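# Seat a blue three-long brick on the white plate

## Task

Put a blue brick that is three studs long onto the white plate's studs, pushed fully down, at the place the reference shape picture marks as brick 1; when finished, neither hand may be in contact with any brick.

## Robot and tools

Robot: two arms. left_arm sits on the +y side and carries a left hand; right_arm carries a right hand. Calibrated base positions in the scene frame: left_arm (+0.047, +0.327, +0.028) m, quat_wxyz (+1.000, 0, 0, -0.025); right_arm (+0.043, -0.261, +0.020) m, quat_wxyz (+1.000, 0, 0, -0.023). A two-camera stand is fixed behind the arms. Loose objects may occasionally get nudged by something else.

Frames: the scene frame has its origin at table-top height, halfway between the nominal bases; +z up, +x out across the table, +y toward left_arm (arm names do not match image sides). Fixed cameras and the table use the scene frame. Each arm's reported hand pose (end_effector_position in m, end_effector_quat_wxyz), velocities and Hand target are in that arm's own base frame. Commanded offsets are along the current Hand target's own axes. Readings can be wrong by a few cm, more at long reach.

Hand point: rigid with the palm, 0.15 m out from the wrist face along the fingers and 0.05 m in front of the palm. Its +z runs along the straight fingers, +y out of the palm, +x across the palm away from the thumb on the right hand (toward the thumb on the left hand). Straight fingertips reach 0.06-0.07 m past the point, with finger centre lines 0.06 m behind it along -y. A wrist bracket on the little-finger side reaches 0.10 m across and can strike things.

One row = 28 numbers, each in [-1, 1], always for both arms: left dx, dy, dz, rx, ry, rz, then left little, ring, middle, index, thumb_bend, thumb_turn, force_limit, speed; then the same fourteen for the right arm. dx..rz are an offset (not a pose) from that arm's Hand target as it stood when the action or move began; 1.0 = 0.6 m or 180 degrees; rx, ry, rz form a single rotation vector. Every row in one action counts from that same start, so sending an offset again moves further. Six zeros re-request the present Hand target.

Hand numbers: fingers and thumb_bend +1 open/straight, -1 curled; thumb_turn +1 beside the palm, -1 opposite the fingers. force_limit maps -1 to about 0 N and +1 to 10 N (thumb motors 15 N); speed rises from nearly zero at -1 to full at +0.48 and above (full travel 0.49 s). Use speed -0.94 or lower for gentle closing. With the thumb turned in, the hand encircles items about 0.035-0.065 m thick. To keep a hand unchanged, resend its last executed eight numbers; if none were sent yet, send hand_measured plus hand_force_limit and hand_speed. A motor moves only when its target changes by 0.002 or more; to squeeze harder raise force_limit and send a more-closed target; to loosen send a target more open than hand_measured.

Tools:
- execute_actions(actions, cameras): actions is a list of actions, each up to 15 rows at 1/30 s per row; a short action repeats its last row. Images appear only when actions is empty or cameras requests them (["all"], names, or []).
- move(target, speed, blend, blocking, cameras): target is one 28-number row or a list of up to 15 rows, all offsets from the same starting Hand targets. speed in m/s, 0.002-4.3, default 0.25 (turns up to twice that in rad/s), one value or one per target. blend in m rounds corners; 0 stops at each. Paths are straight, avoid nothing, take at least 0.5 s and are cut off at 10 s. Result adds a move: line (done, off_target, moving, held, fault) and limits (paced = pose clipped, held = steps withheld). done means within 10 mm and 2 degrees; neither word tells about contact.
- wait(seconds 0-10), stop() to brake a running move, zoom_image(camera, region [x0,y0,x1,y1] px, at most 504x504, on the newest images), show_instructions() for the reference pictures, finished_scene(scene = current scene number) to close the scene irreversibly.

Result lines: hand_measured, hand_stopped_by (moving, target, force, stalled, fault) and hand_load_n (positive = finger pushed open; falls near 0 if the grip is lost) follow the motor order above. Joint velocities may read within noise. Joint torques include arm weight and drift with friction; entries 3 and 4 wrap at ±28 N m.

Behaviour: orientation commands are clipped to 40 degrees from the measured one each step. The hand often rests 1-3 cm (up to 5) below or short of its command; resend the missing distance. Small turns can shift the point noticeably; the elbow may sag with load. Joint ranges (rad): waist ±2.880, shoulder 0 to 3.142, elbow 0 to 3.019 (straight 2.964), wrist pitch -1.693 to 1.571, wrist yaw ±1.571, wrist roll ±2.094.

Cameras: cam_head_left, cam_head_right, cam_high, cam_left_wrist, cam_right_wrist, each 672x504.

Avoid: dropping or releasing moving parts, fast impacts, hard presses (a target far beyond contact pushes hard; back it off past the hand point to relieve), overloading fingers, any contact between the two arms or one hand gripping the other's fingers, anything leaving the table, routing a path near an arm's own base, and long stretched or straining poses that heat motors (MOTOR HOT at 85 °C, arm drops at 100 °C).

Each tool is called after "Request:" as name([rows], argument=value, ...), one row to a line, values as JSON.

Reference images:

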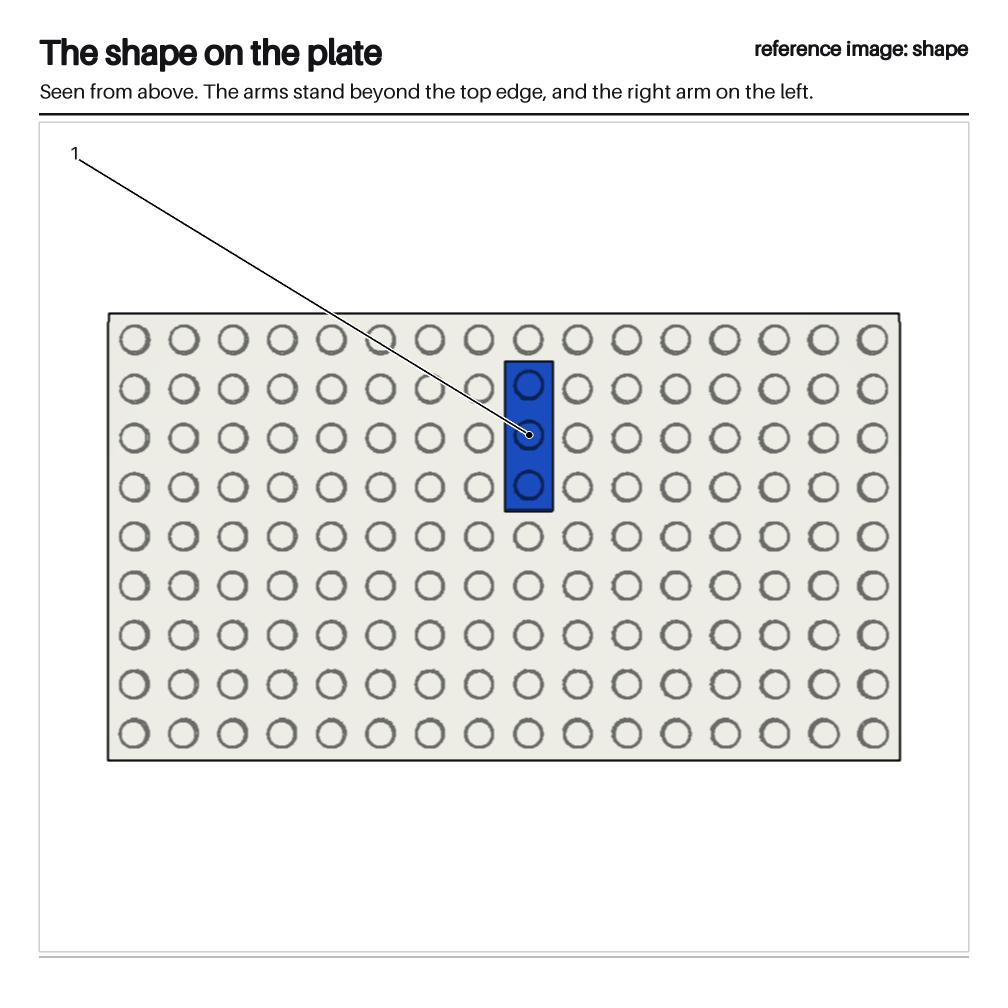

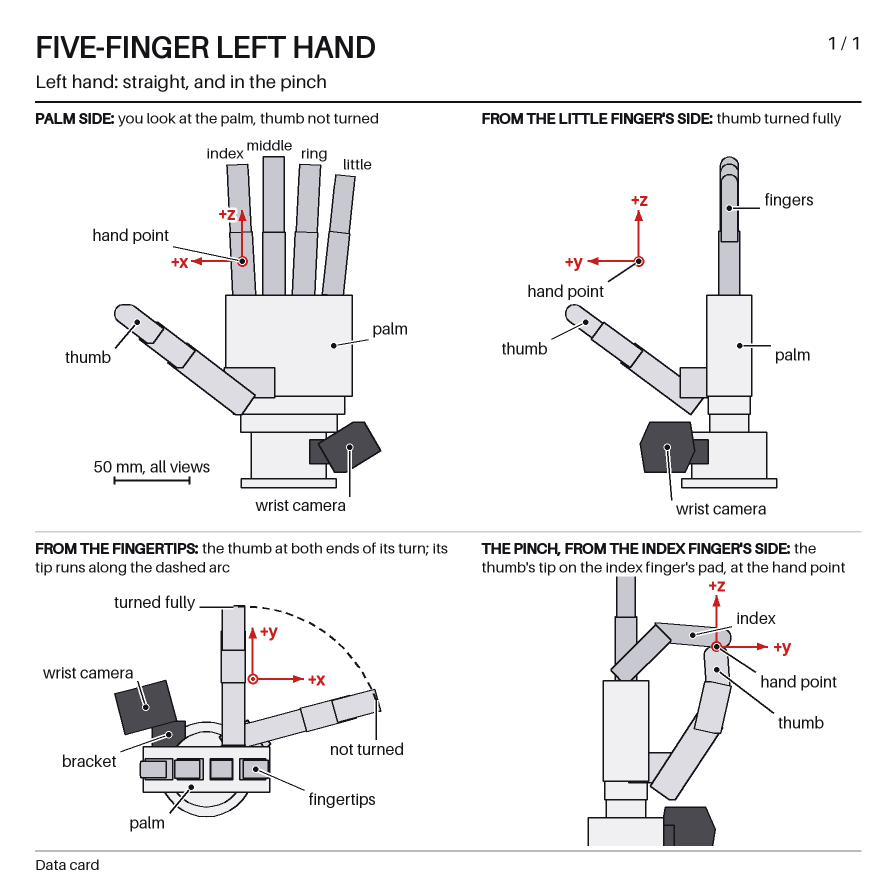

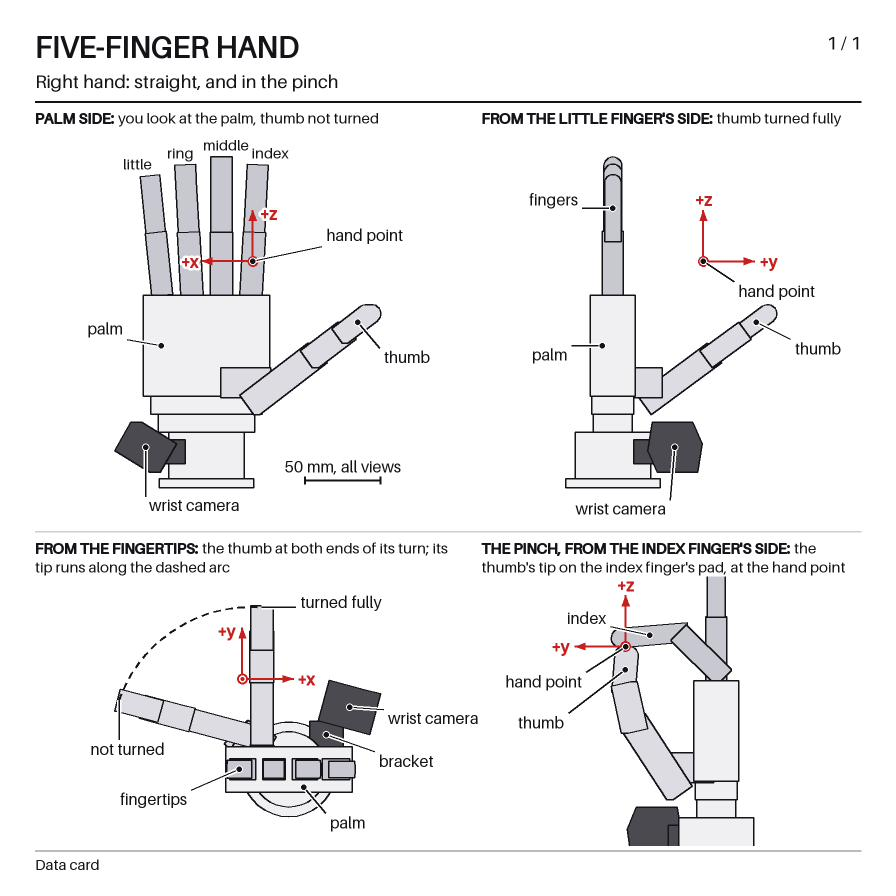

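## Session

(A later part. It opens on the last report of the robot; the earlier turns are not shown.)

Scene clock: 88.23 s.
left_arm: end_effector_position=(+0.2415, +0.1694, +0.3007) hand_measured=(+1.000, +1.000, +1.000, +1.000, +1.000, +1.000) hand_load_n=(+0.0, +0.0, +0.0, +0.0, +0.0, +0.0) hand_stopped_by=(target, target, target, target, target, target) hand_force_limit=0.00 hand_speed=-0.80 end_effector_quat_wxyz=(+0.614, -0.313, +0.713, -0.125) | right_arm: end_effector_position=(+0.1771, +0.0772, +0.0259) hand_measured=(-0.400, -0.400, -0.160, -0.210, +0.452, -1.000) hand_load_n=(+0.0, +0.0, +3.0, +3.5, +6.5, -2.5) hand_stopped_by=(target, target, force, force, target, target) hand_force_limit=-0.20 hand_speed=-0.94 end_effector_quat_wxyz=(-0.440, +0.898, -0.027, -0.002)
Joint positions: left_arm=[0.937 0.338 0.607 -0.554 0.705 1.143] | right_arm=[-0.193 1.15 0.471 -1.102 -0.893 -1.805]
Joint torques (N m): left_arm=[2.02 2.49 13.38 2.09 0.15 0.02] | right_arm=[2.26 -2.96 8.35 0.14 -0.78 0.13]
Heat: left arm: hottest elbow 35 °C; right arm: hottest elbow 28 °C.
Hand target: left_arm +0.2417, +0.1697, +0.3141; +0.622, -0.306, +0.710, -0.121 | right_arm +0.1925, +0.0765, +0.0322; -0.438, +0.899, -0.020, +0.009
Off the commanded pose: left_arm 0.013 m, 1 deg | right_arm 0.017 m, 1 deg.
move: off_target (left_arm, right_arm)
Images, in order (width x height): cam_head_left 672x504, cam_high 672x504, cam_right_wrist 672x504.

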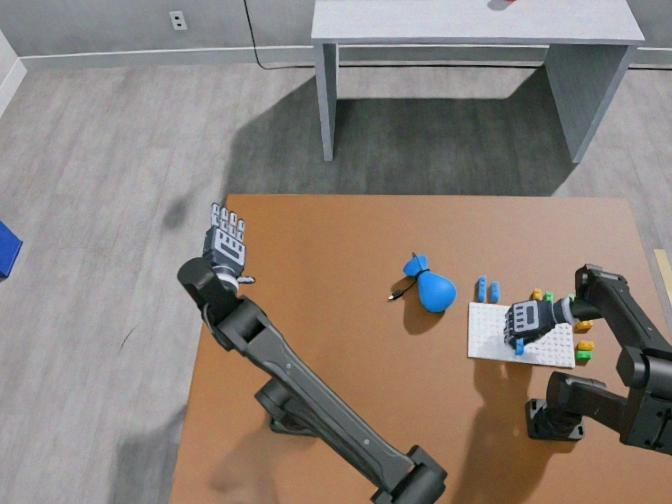

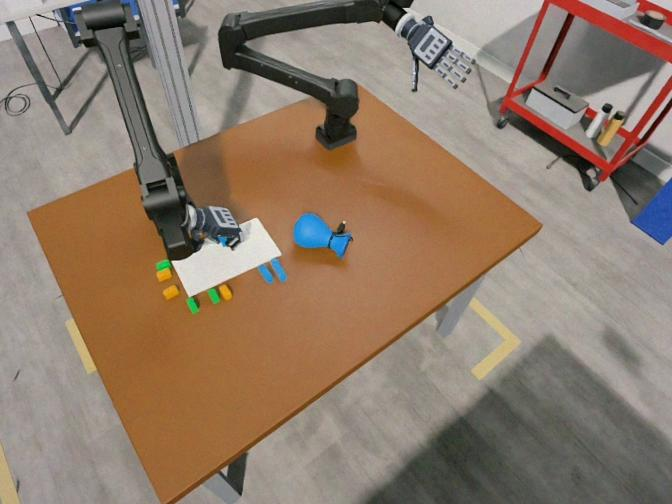

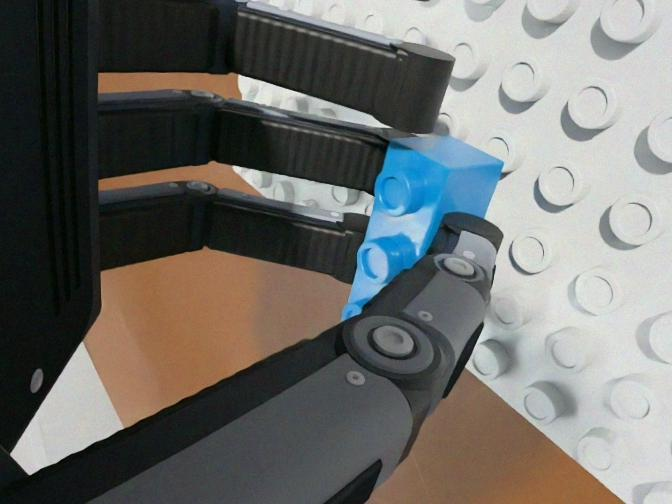

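Request:
move(target=[0,0,0,0,0,0,1,1,1,1,1,1,0,-0.8,0.012,-0.0048,-0.003,0,0,0,-0.4,-0.4,-0.5,-0.5,0.45,-1,-0.2,-0.94], speed=0.03, cameras=["cam_head_left","cam_right_wrist"])

Scene clock: 89.43 s.
left_arm: end_effector_position=(+0.2415, +0.1694, +0.3007) hand_measured=(+1.000, +1.000, +1.000, +1.000, +1.000, +1.000) hand_load_n=(+0.0, +0.0, +0.0, +0.0, +0.0, +0.0) hand_stopped_by=(target, target, target, target, target, target) hand_force_limit=0.00 hand_speed=-0.80 end_effector_quat_wxyz=(+0.614, -0.313, +0.713, -0.125) | right_arm: end_effector_position=(+0.1820, +0.0775, +0.0280) hand_measured=(-0.400, -0.400, -0.160, -0.210, +0.452, -1.000) hand_load_n=(+0.0, +0.0, +3.0, +4.0, +6.5, -2.5) hand_stopped_by=(target, target, force, force, target, target) hand_force_limit=-0.20 hand_speed=-0.94 end_effector_quat_wxyz=(-0.440, +0.897, -0.028, -0.003)
Joint positions: left_arm=[0.937 0.338 0.607 -0.554 0.705 1.143] | right_arm=[-0.187 1.162 0.486 -1.102 -0.895 -1.796]
Joint torques (N m): left_arm=[1.9 2.55 13.24 2.1 0.16 0.11] | right_arm=[2.32 -3.25 8.75 0.1 -0.77 0.15]
Heat: left arm: hottest elbow 35 °C; right arm: hottest elbow 28 °C.
Hand target: left_arm +0.2417, +0.1697, +0.3141; +0.622, -0.306, +0.710, -0.121 | right_arm +0.1999, +0.0765, +0.0356; -0.438, +0.898, -0.020, +0.009
Off the commanded pose: left_arm 0.013 m, 1 deg | right_arm 0.019 m, 2 deg.
move: off_target (left_arm, right_arm)
Images, in order (width x height): cam_head_left 672x504, cam_right_wrist 672x504.

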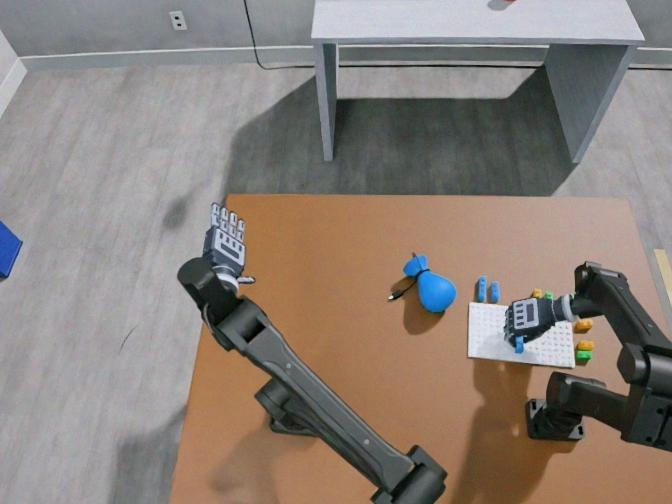

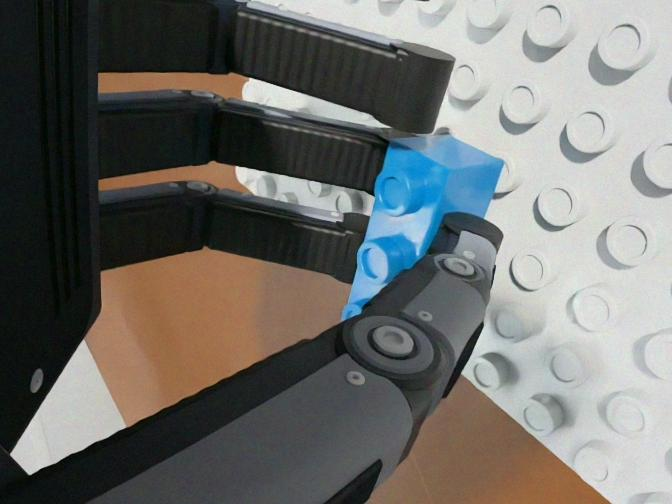

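Request:
zoom_image(camera="cam_head_left", region=[496, 322, 546, 372])

Scaled by 10.080 from the camera's 672x504 image, which has a finer 960x720 frame.

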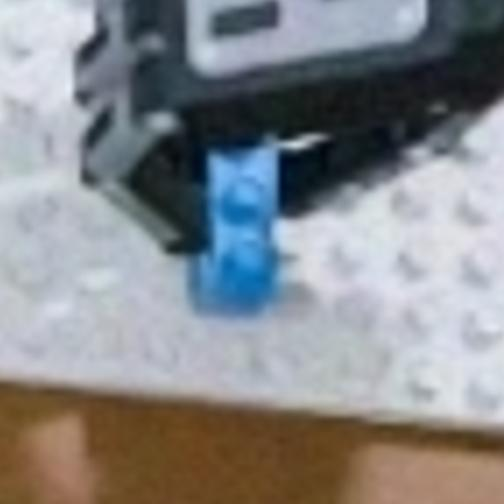

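Request:
move(target=[0,0,0,0,0,0,1,1,1,1,1,1,0,-0.8,0.004,0.0105,0.0082,0,0,0,-0.4,-0.4,-0.5,-0.5,0.45,-1,-0.2,-0.94], speed=0.03, cameras=["cam_head_left","cam_right_wrist"])

Request:
zoom_image(camera="cam_head_left", region=[496, 322, 546, 372])

Scene clock: 93.37 s.
left_arm: end_effector_position=(+0.2415, +0.1694, +0.3007) hand_measured=(+1.000, +1.000, +1.000, +1.000, +1.000, +1.000) hand_load_n=(+0.0, +0.0, +0.0, +0.0, +0.0, +0.0) hand_stopped_by=(target, target, target, target, target, target) hand_force_limit=0.00 hand_speed=-0.80 end_effector_quat_wxyz=(+0.614, -0.313, +0.713, -0.125) | right_arm: end_effector_position=(+0.1866, +0.0770, +0.0221) hand_measured=(-0.400, -0.400, -0.160, -0.210, +0.452, -1.000) hand_load_n=(+0.0, +0.0, +3.0, +4.0, +6.5, -2.5) hand_stopped_by=(target, target, force, force, target, target) hand_force_limit=-0.20 hand_speed=-0.94 end_effector_quat_wxyz=(-0.440, +0.898, -0.028, -0.002)
Joint positions: left_arm=[0.937 0.338 0.607 -0.554 0.705 1.143] | right_arm=[-0.186 1.189 0.486 -1.069 -0.895 -1.792]
Joint torques (N m): left_arm=[1.73 2.26 13.31 2.1 0.18 -0.05] | right_arm=[2.37 -3.14 8.16 0.23 -0.76 0.14]
Heat: left arm: hottest elbow 35 °C; right arm: hottest elbow 28 °C.
Hand target: left_arm +0.2417, +0.1697, +0.3141; +0.622, -0.306, +0.710, -0.121 | right_arm +0.2022, +0.0764, +0.0276; -0.438, +0.899, -0.020, +0.009
Off the commanded pose: left_arm 0.013 m, 1 deg | right_arm 0.017 m, 2 deg.
move: off_target (left_arm, right_arm)
Images, in order (width x height): cam_head_left 672x504, cam_right_wrist 672x504.

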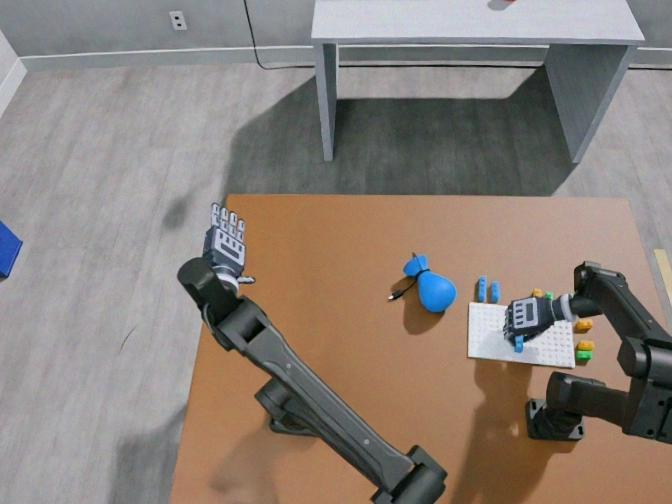

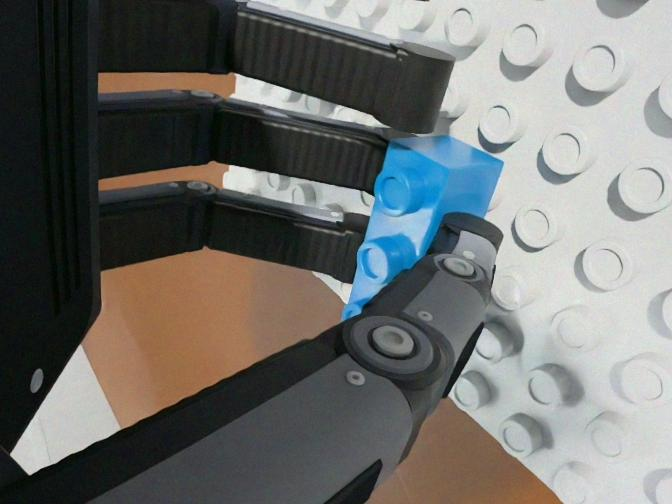

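Scaled by 10.080 from the camera's 672x504 image, which has a finer 960x720 frame.

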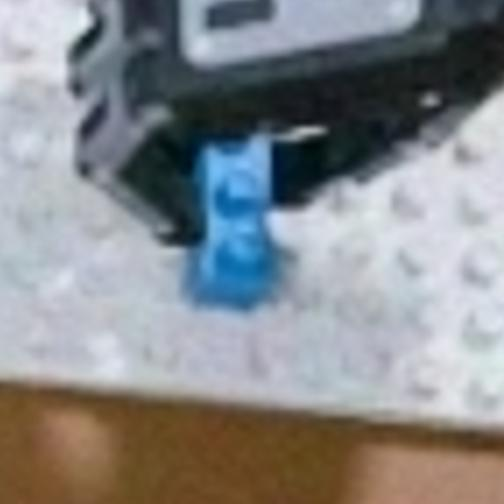

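Request:
zoom_image(camera="cam_right_wrist", region=[340, 80, 592, 332])

Scaled by 2.000 from the camera's 672x504 image, which has a finer 960x720 frame.

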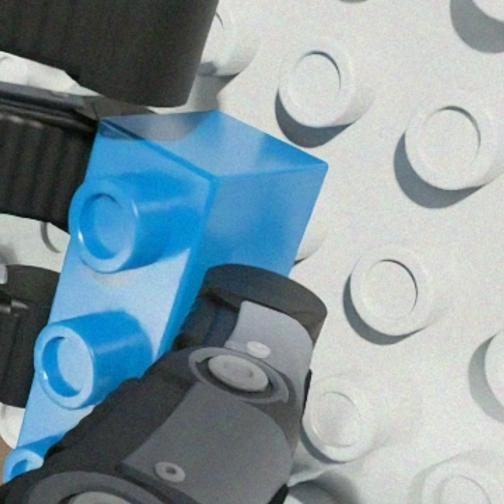

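Request:
move(target=[0,0,0,0,0,0,1,1,1,1,1,1,0,-0.8,-0.0199,0.0029,-0.001,0,0,0,-0.4,-0.4,-0.5,-0.5,0.45,-1,-0.2,-0.94], speed=0.03, cameras=["cam_right_wrist"])

Request:
zoom_image(camera="cam_right_wrist", region=[340, 80, 592, 332])

Scene clock: 96.37 s.
left_arm: end_effector_position=(+0.2415, +0.1694, +0.3007) hand_measured=(+1.000, +1.000, +1.000, +1.000, +1.000, +1.000) hand_load_n=(+0.0, +0.0, +0.0, +0.0, +0.0, +0.5) hand_stopped_by=(target, target, target, target, target, target) hand_force_limit=0.00 hand_speed=-0.80 end_effector_quat_wxyz=(+0.614, -0.313, +0.713, -0.125) | right_arm: end_effector_position=(+0.1882, +0.0766, +0.0237) hand_measured=(-0.400, -0.400, -0.160, -0.210, +0.452, -1.000) hand_load_n=(+0.0, +0.0, +3.5, +4.0, +6.5, -2.5) hand_stopped_by=(target, target, force, force, target, target) hand_force_limit=-0.20 hand_speed=-0.94 end_effector_quat_wxyz=(-0.439, +0.898, -0.023, +0.004)
Joint positions: left_arm=[0.937 0.338 0.607 -0.554 0.705 1.143] | right_arm=[-0.186 1.177 0.486 -1.069 -0.895 -1.796]
Joint torques (N m): left_arm=[2.78 2.2 13.48 1.89 0.18 0.03] | right_arm=[1.2 -4.54 6.32 -0.53 -0.64 -0.05]
Heat: left arm: hottest elbow 35 °C; right arm: hottest elbow 28 °C.
Hand target: left_arm +0.2417, +0.1697, +0.3141; +0.622, -0.306, +0.710, -0.121 | right_arm +0.1902, +0.0754, +0.0266; -0.438, +0.899, -0.019, +0.009
Off the commanded pose: left_arm 0.013 m, 1 deg | right_arm 0.004 m, 1 deg.
move: off_target (left_arm)
Images, in order (width x height): cam_right_wrist 672x504.

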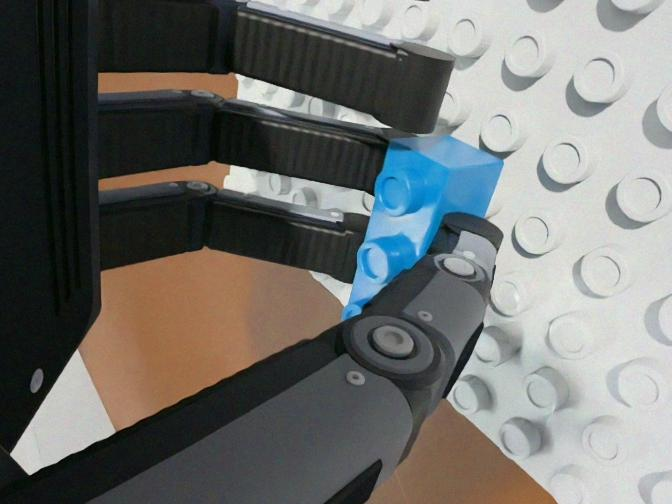

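Scaled by 2.000 from the camera's 672x504 image, which has a finer 960x720 frame.

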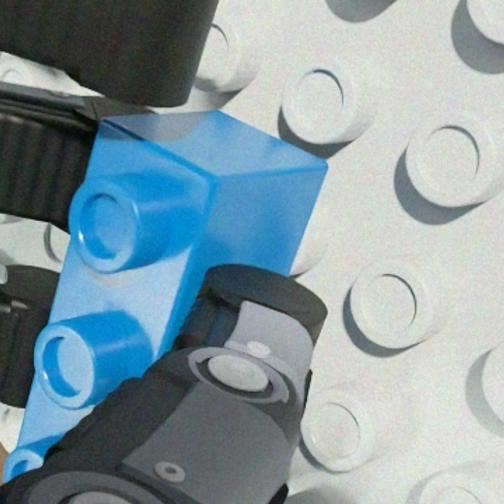

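Request:
move(target=[0,0,0,0,0,0,1,1,1,1,1,1,0,-0.8,-0.0133,0.0066,0.0023,0,0,0,-0.4,-0.4,-0.5,-0.5,0.45,-1,-0.2,-0.94], speed=0.03, cameras=["cam_right_wrist"])

Request:
zoom_image(camera="cam_right_wrist", region=[340, 80, 592, 332])

Scene clock: 97.83 s.
left_arm: end_effector_position=(+0.2415, +0.1694, +0.3007) hand_measured=(+1.000, +1.000, +1.000, +1.000, +1.000, +1.000) hand_load_n=(+0.0, +0.0, +0.0, +0.0, +0.0, +0.0) hand_stopped_by=(target, target, target, target, target, target) hand_force_limit=0.00 hand_speed=-0.80 end_effector_quat_wxyz=(+0.614, -0.313, +0.713, -0.125) | right_arm: end_effector_position=(+0.1838, +0.0761, +0.0219) hand_measured=(-0.400, -0.400, -0.160, -0.210, +0.452, -1.000) hand_load_n=(+0.0, +0.0, +3.0, +4.0, +7.0, -2.5) hand_stopped_by=(target, target, force, force, target, target) hand_force_limit=-0.20 hand_speed=-0.94 end_effector_quat_wxyz=(-0.439, +0.898, -0.019, +0.007)
Joint positions: left_arm=[0.937 0.338 0.607 -0.554 0.705 1.143] | right_arm=[-0.191 1.167 0.473 -1.072 -0.894 -1.815]
Joint torques (N m): left_arm=[2.14 2.96 13.34 2.15 0.15 -0.01] | right_arm=[0.67 -4.54 5.63 -0.5 -0.6 -0.03]
Heat: left arm: hottest elbow 35 °C; right arm: hottest elbow 28 °C.
Hand target: left_arm +0.2417, +0.1697, +0.3141; +0.622, -0.306, +0.710, -0.121 | right_arm +0.1822, +0.0744, +0.0226; -0.439, +0.898, -0.019, +0.009
Off the commanded pose: left_arm 0.013 m, 1 deg | right_arm 0.002 m, 0 deg.
move: off_target (left_arm)
Images, in order (width x height): cam_right_wrist 672x504.

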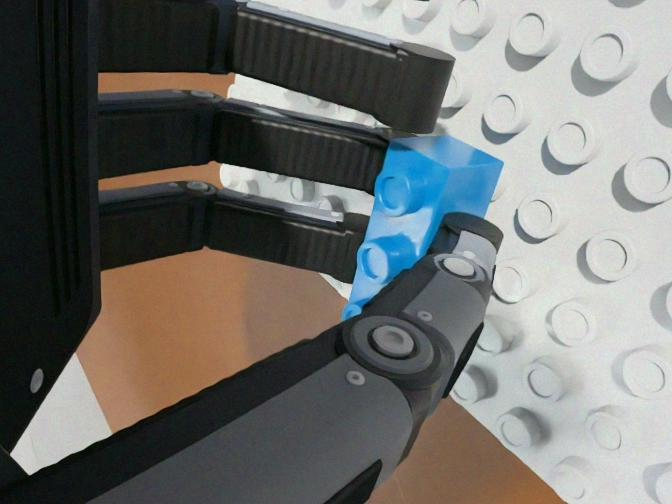

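Scaled by 2.000 from the camera's 672x504 image, which has a finer 960x720 frame.

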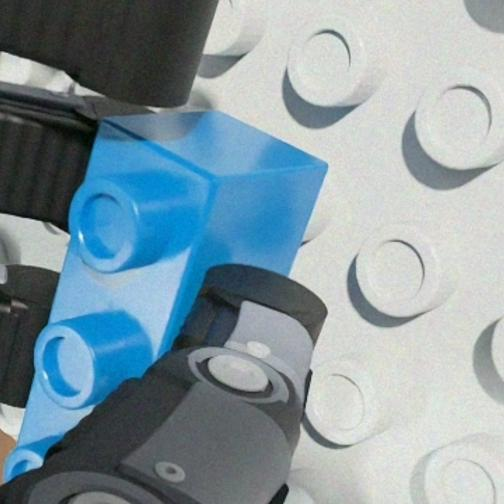

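Request:
move(target=[0,0,0,0,0,0,1,1,1,1,1,1,0,-0.8,0,0.0053,0.0041,0,0,0,-0.4,-0.4,-0.5,-0.5,0.45,-1,-0.2,-0.94], speed=0.02, cameras=["cam_right_wrist","cam_head_left"])

Request:
zoom_image(camera="cam_right_wrist", region=[340, 80, 592, 332])

Request:
zoom_image(camera="cam_head_left", region=[496, 322, 546, 372])

Scene clock: 99.03 s.
left_arm: end_effector_position=(+0.2415, +0.1694, +0.3007) hand_measured=(+1.000, +1.000, +1.000, +1.000, +1.000, +1.000) hand_load_n=(+0.0, +0.0, +0.0, +0.0, +0.0, +0.0) hand_stopped_by=(target, target, target, target, target, target) hand_force_limit=0.00 hand_speed=-0.80 end_effector_quat_wxyz=(+0.614, -0.313, +0.713, -0.125) | right_arm: end_effector_position=(+0.1835, +0.0761, +0.0217) hand_measured=(-0.400, -0.400, -0.160, -0.210, +0.452, -1.000) hand_load_n=(+0.0, +0.0, +3.5, +3.5, +6.5, -3.0) hand_stopped_by=(target, target, force, force, target, target) hand_force_limit=-0.20 hand_speed=-0.94 end_effector_quat_wxyz=(-0.439, +0.898, -0.018, +0.007)
Joint positions: left_arm=[0.937 0.338 0.607 -0.554 0.705 1.143] | right_arm=[-0.192 1.167 0.472 -1.072 -0.894 -1.816]
Joint torques (N m): left_arm=[2.02 2.37 13.29 2.35 0.17 -0.06] | right_arm=[0.62 -3.55 5.26 0.08 -0.59 -0.03]
Heat: left arm: hottest elbow 35 °C; right arm: hottest elbow 28 °C.
Hand target: left_arm +0.2417, +0.1697, +0.3141; +0.622, -0.306, +0.710, -0.121 | right_arm +0.1823, +0.0744, +0.0187; -0.438, +0.898, -0.019, +0.009
Off the commanded pose: left_arm 0.013 m, 1 deg | right_arm 0.004 m, 0 deg.
move: off_target (left_arm)
Images, in order (width x height): cam_head_left 672x504, cam_right_wrist 672x504.

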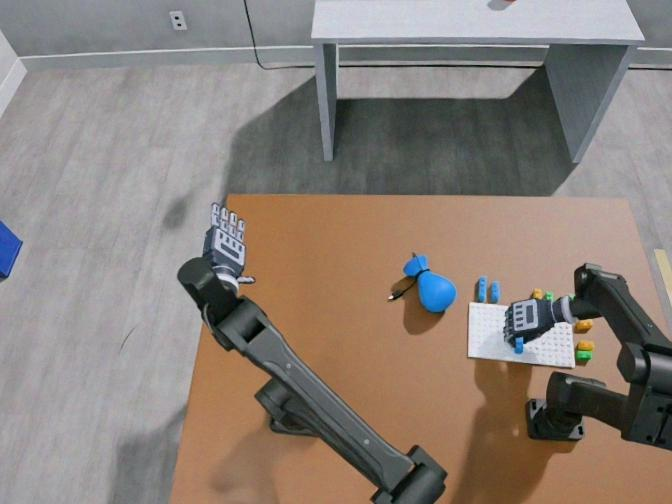

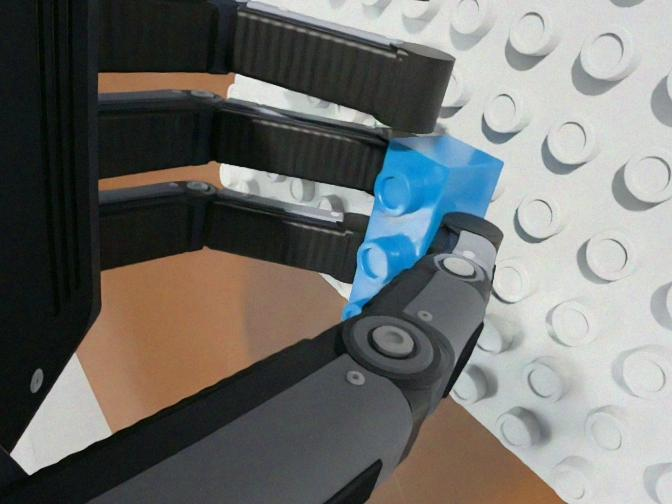

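Scaled by 2.000 from the camera's 672x504 image, which has a finer 960x720 frame.

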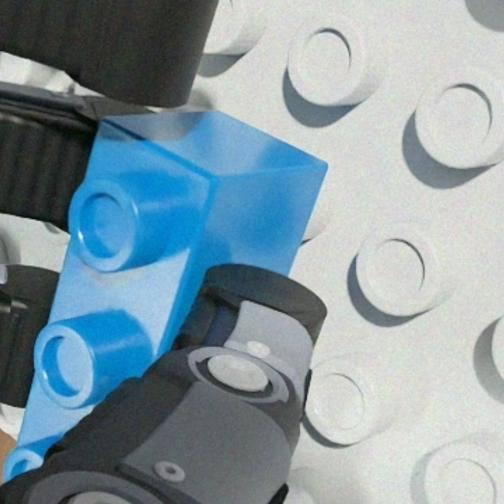

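Scaled by 10.080 from the camera's 672x504 image, which has a finer 960x720 frame.

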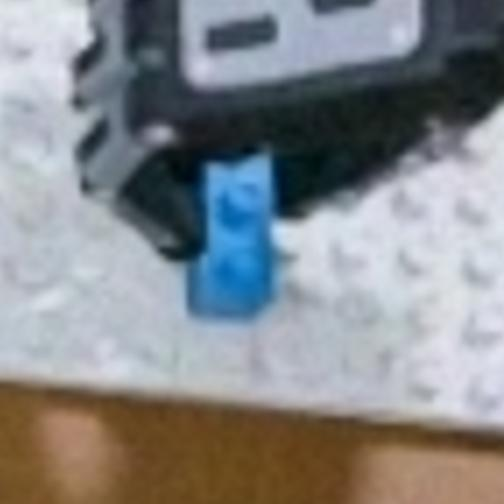

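Request:
move(target=[0,0,0,0,0,0,1,1,1,1,1,1,0,-0.8,0,0.0066,0.0051,0,0,0,-0.4,-0.4,-0.5,-0.5,0.45,-1,-0.2,-0.94], speed=0.02, cameras=["cam_right_wrist"])

Request:
zoom_image(camera="cam_right_wrist", region=[340, 80, 592, 332])

Scene clock: 100.17 s.
left_arm: end_effector_position=(+0.2415, +0.1694, +0.3007) hand_measured=(+1.000, +1.000, +1.000, +1.000, +1.000, +1.000) hand_load_n=(+0.0, +0.0, +0.0, +0.0, +0.0, +0.0) hand_stopped_by=(target, target, target, target, target, target) hand_force_limit=0.00 hand_speed=-0.80 end_effector_quat_wxyz=(+0.614, -0.313, +0.713, -0.125) | right_arm: end_effector_position=(+0.1844, +0.0765, +0.0200) hand_measured=(-0.400, -0.400, -0.160, -0.210, +0.452, -1.000) hand_load_n=(+0.0, +0.0, +2.5, +3.5, +4.5, -1.5) hand_stopped_by=(target, target, force, force, target, target) hand_force_limit=-0.20 hand_speed=-0.94 end_effector_quat_wxyz=(-0.440, +0.898, -0.018, +0.011)
Joint positions: left_arm=[0.937 0.338 0.607 -0.554 0.705 1.143] | right_arm=[-0.193 1.168 0.467 -1.059 -0.898 -1.816]
Joint torques (N m): left_arm=[1.85 2.49 13.05 2 0.21 -0.03] | right_arm=[0.85 -2.32 5.04 0.36 -0.4 -0.03]
Heat: left arm: hottest elbow 36 °C; right arm: hottest elbow 28 °C.
Hand target: left_arm +0.2417, +0.1697, +0.3141; +0.622, -0.306, +0.710, -0.121 | right_arm +0.1822, +0.0743, +0.0136; -0.438, +0.899, -0.020, +0.009
Off the commanded pose: left_arm 0.013 m, 1 deg | right_arm 0.007 m, 0 deg.
move: off_target (left_arm)
Images, in order (width x height): cam_right_wrist 672x504.

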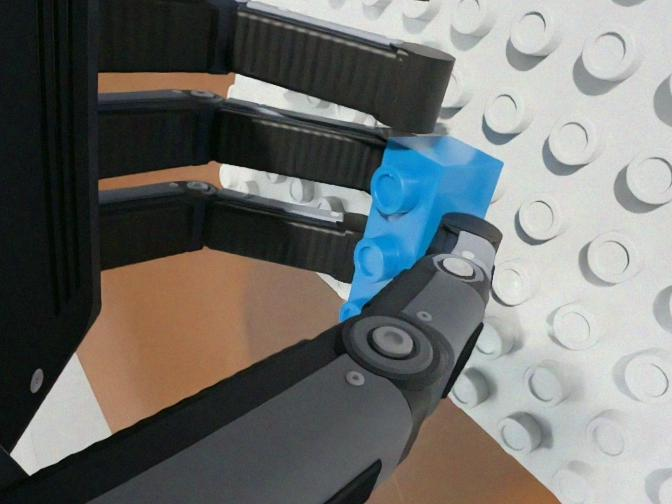

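Scaled by 2.000 from the camera's 672x504 image, which has a finer 960x720 frame.

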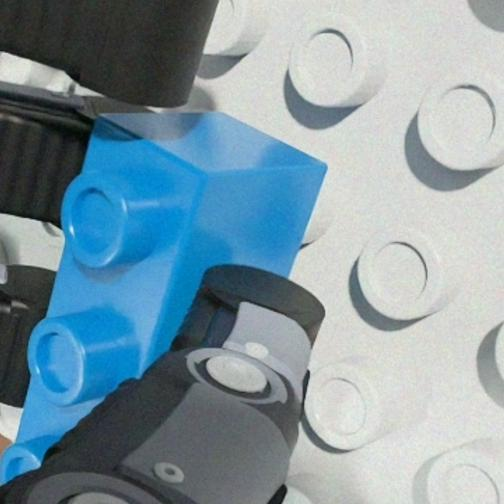

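Request:
execute_actions(actions=[], cameras=["cam_head_left","cam_head_right","cam_high"])

Request:
zoom_image(camera="cam_head_left", region=[496, 322, 546, 372])

Request:
zoom_image(camera="cam_high", region=[200, 215, 260, 275])

Scene clock: 102.20 s.
left_arm: end_effector_position=(+0.2415, +0.1694, +0.3007) hand_measured=(+1.000, +1.000, +1.000, +1.000, +1.000, +1.000) hand_load_n=(+0.0, +0.0, +0.0, +0.0, +0.0, +0.0) hand_stopped_by=(target, target, target, target, target, target) hand_force_limit=0.00 hand_speed=-0.80 end_effector_quat_wxyz=(+0.614, -0.313, +0.713, -0.125) | right_arm: end_effector_position=(+0.1844, +0.0765, +0.0200) hand_measured=(-0.400, -0.400, -0.160, -0.210, +0.452, -1.000) hand_load_n=(+0.0, +0.0, +2.5, +3.5, +4.5, -1.0) hand_stopped_by=(target, target, force, force, target, target) hand_force_limit=-0.20 hand_speed=-0.94 end_effector_quat_wxyz=(-0.440, +0.898, -0.018, +0.011)
Joint positions: left_arm=[0.937 0.338 0.607 -0.554 0.705 1.143] | right_arm=[-0.193 1.168 0.467 -1.059 -0.898 -1.816]
Joint velocities: within noise
Joint torques (N m): left_arm=[2.84 1.85 13.22 2.19 0.21 0.01] | right_arm=[0.73 -2.37 5.03 0.36 -0.4 -0.05]
Motor temperatures (°C): left_arm=[19 17 36 21 18 20] | right_arm=[27 22 28 19 22 18]
Heat: left arm: hottest elbow 36 °C; right arm: hottest elbow 28 °C.
Hand target: left_arm +0.2417, +0.1697, +0.3141; +0.622, -0.306, +0.710, -0.121 | right_arm +0.1822, +0.0743, +0.0136; -0.438, +0.899, -0.020, +0.009
Off the commanded pose: left_arm 0.013 m, 1 deg | right_arm 0.007 m, 0 deg.
Images, in order (width x height): cam_head_left 672x504, cam_head_right 672x504, cam_high 672x504.

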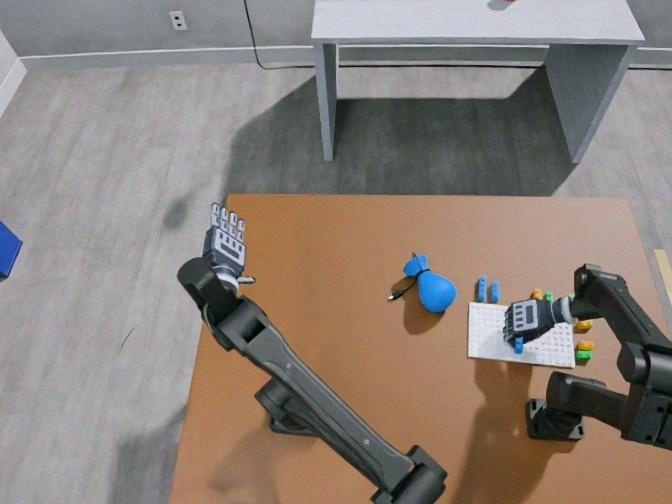

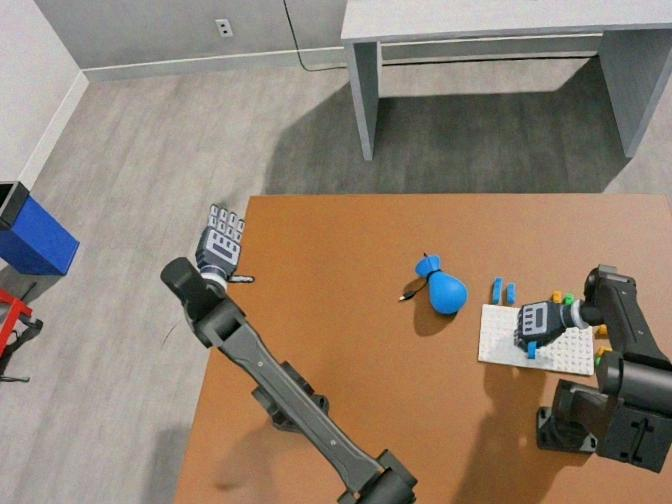

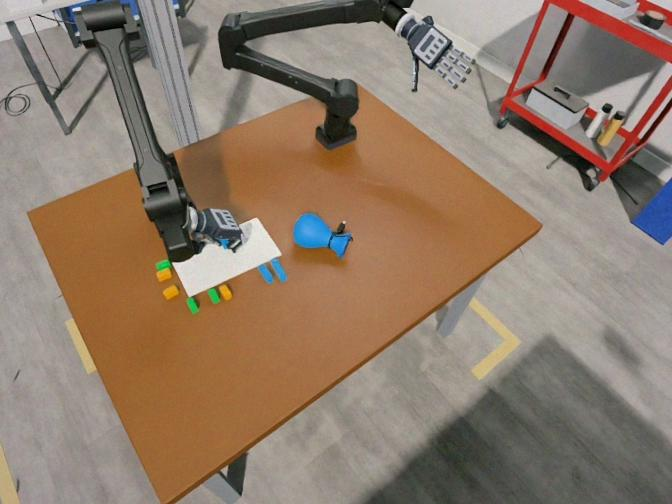

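Scaled by 10.080 from the camera's 672x504 image, which has a finer 960x720 frame.

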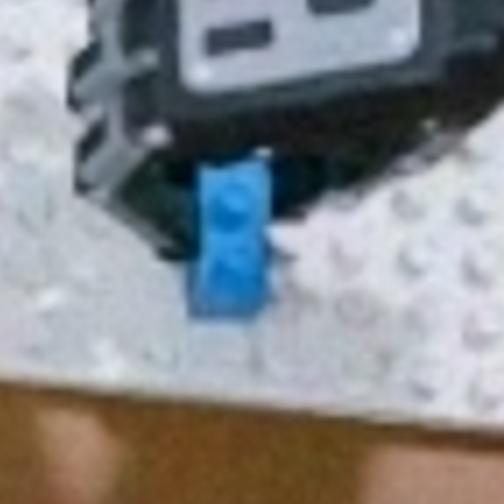

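Scaled by 8.400 from the camera's 672x504 image, which has a finer 960x720 frame.

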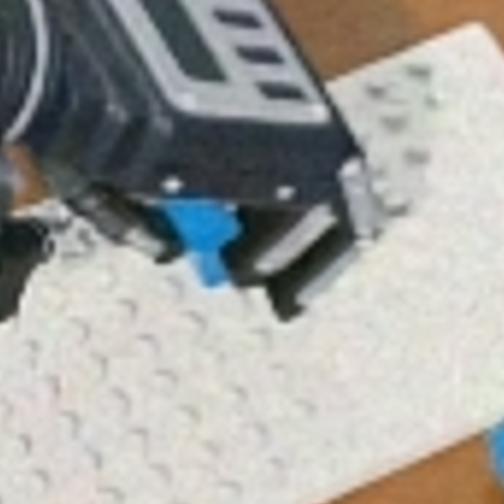

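Request:
move(target=[0,0,0,0,0,0,1,1,1,1,1,1,0,-0.8,0.0019,-0.0075,-0.0121,0,0,0,-0.4,-0.4,-0.5,-0.5,0.45,-1,-0.2,-0.94], speed=0.02, cameras=["cam_right_wrist","cam_head_left"])

Request:
zoom_image(camera="cam_right_wrist", region=[340, 80, 592, 332])

Request:
zoom_image(camera="cam_head_left", region=[496, 322, 546, 372])

Scene clock: 105.40 s.
left_arm: end_effector_position=(+0.2415, +0.1694, +0.3007) hand_measured=(+1.000, +1.000, +1.000, +1.000, +1.000, +1.000) hand_load_n=(+0.0, +0.0, +0.0, +0.0, +0.0, +0.0) hand_stopped_by=(target, target, target, target, target, target) hand_force_limit=0.00 hand_speed=-0.80 end_effector_quat_wxyz=(+0.614, -0.313, +0.713, -0.125) | right_arm: end_effector_position=(+0.1815, +0.0748, +0.0207) hand_measured=(-0.400, -0.400, -0.160, -0.210, +0.452, -1.000) hand_load_n=(+0.0, +0.0, +2.5, +2.5, +5.5, -1.5) hand_stopped_by=(target, target, force, force, target, target) hand_force_limit=-0.20 hand_speed=-0.94 end_effector_quat_wxyz=(-0.441, +0.897, -0.019, +0.008)
Joint positions: left_arm=[0.937 0.338 0.607 -0.554 0.705 1.143] | right_arm=[-0.204 1.168 0.467 -1.08 -0.897 -1.835]
Joint torques (N m): left_arm=[2.96 2.02 13.3 1.91 0.11 -0.06] | right_arm=[0.67 -3.31 6.38 -0.54 -0.32 -0.02]
Heat: left arm: hottest elbow 36 °C; right arm: hottest elbow 28 °C.
Hand target: left_arm +0.2417, +0.1697, +0.3141; +0.622, -0.306, +0.710, -0.121 | right_arm +0.1832, +0.0713, +0.0216; -0.438, +0.899, -0.020, +0.009
Off the commanded pose: left_arm 0.013 m, 1 deg | right_arm 0.004 m, 0 deg.
move: off_target (left_arm)
Images, in order (width x height): cam_head_left 672x504, cam_right_wrist 672x504.

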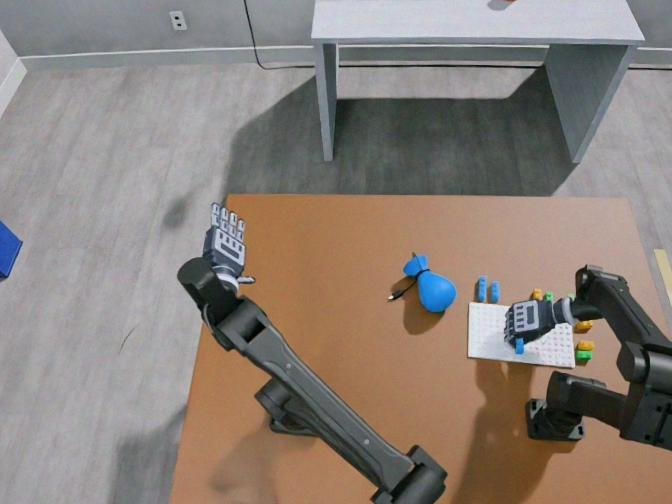

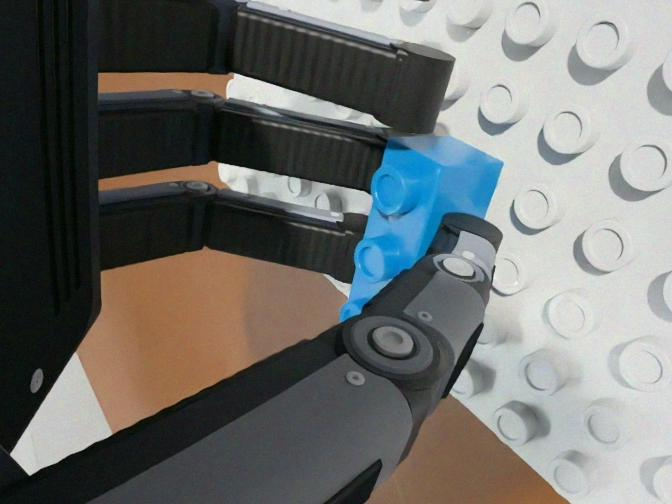

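Scaled by 2.000 from the camera's 672x504 image, which has a finer 960x720 frame.

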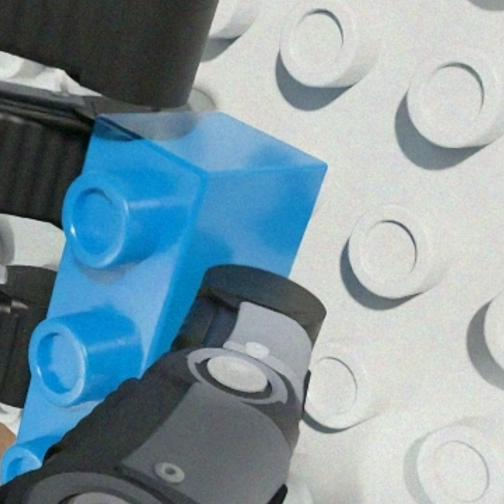

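Scaled by 10.080 from the camera's 672x504 image, which has a finer 960x720 frame.

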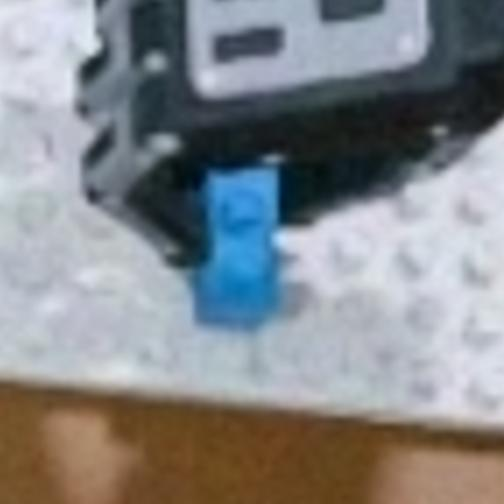

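Request:
move(target=[0,0,0,0,0,0,1,1,1,1,1,1,0,-0.8,0.0135,0.0005,-0.0015,0,0,0,-0.4,-0.4,-0.5,-0.5,0.45,-1,-0.2,-0.94], speed=0.03, cameras=["cam_right_wrist","cam_head_left"])

Request:
zoom_image(camera="cam_right_wrist", region=[340, 80, 592, 332])

Request:
zoom_image(camera="cam_head_left", region=[496, 322, 546, 372])

Scene clock: 106.90 s.
left_arm: end_effector_position=(+0.2415, +0.1694, +0.3007) hand_measured=(+1.000, +1.000, +1.000, +1.000, +1.000, +1.000) hand_load_n=(+0.0, +0.0, +0.0, +0.0, +0.0, +0.0) hand_stopped_by=(target, target, target, target, target, target) hand_force_limit=0.00 hand_speed=-0.80 end_effector_quat_wxyz=(+0.614, -0.313, +0.713, -0.125) | right_arm: end_effector_position=(+0.1825, +0.0746, +0.0201) hand_measured=(-0.400, -0.400, -0.160, -0.210, +0.452, -1.000) hand_load_n=(+0.0, +0.0, +2.0, +3.0, +5.0, -1.5) hand_stopped_by=(target, target, force, force, target, target) hand_force_limit=-0.20 hand_speed=-0.94 end_effector_quat_wxyz=(-0.442, +0.897, -0.020, +0.005)
Joint positions: left_arm=[0.937 0.338 0.607 -0.554 0.705 1.143] | right_arm=[-0.204 1.18 0.471 -1.08 -0.897 -1.835]
Joint torques (N m): left_arm=[1.61 2.08 13.27 2.18 0.28 0.05] | right_arm=[0.85 -2.37 7.41 -0.25 -0.34 0.01]
Heat: left arm: hottest elbow 36 °C; right arm: hottest waist 27 °C.
Hand target: left_arm +0.2417, +0.1697, +0.3141; +0.622, -0.306, +0.710, -0.121 | right_arm +0.1913, +0.0700, +0.0219; -0.438, +0.899, -0.020, +0.009
Off the commanded pose: left_arm 0.013 m, 1 deg | right_arm 0.010 m, 1 deg.
move: off_target (left_arm)
Images, in order (width x height): cam_head_left 672x504, cam_right_wrist 672x504.

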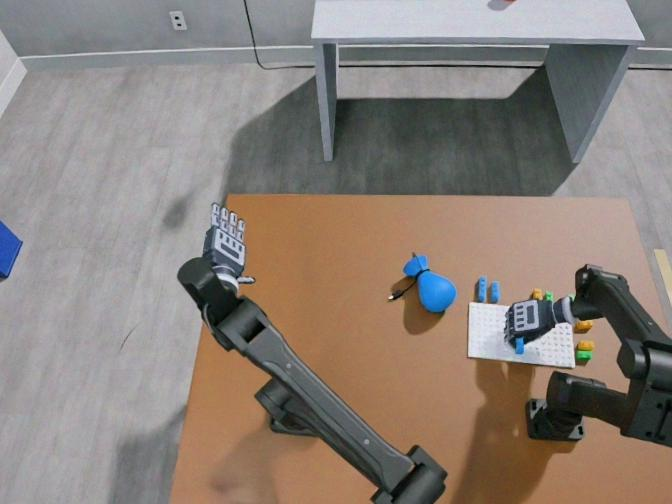

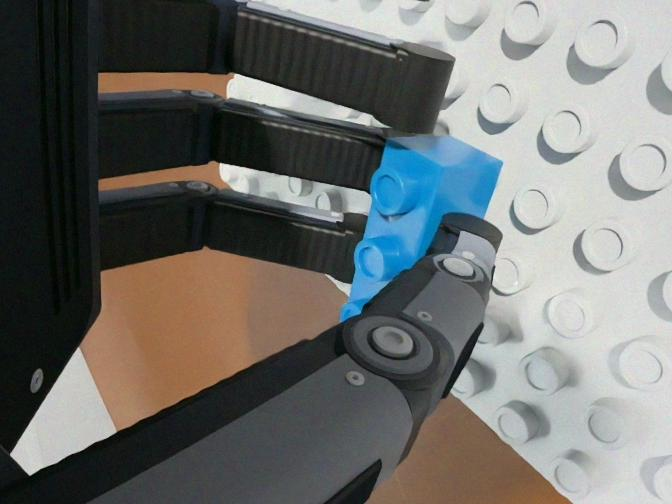

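Scaled by 2.000 from the camera's 672x504 image, which has a finer 960x720 frame.

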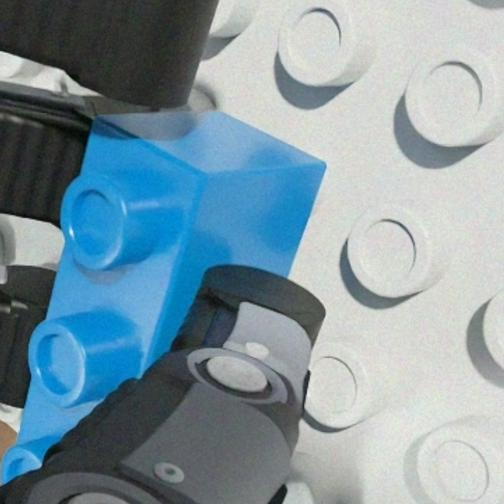

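Scaled by 10.080 from the camera's 672x504 image, which has a finer 960x720 frame.

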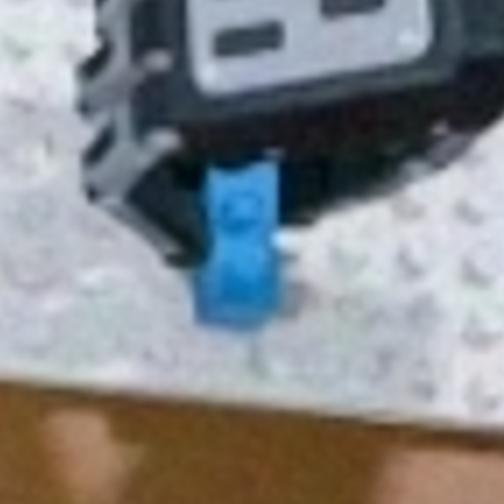

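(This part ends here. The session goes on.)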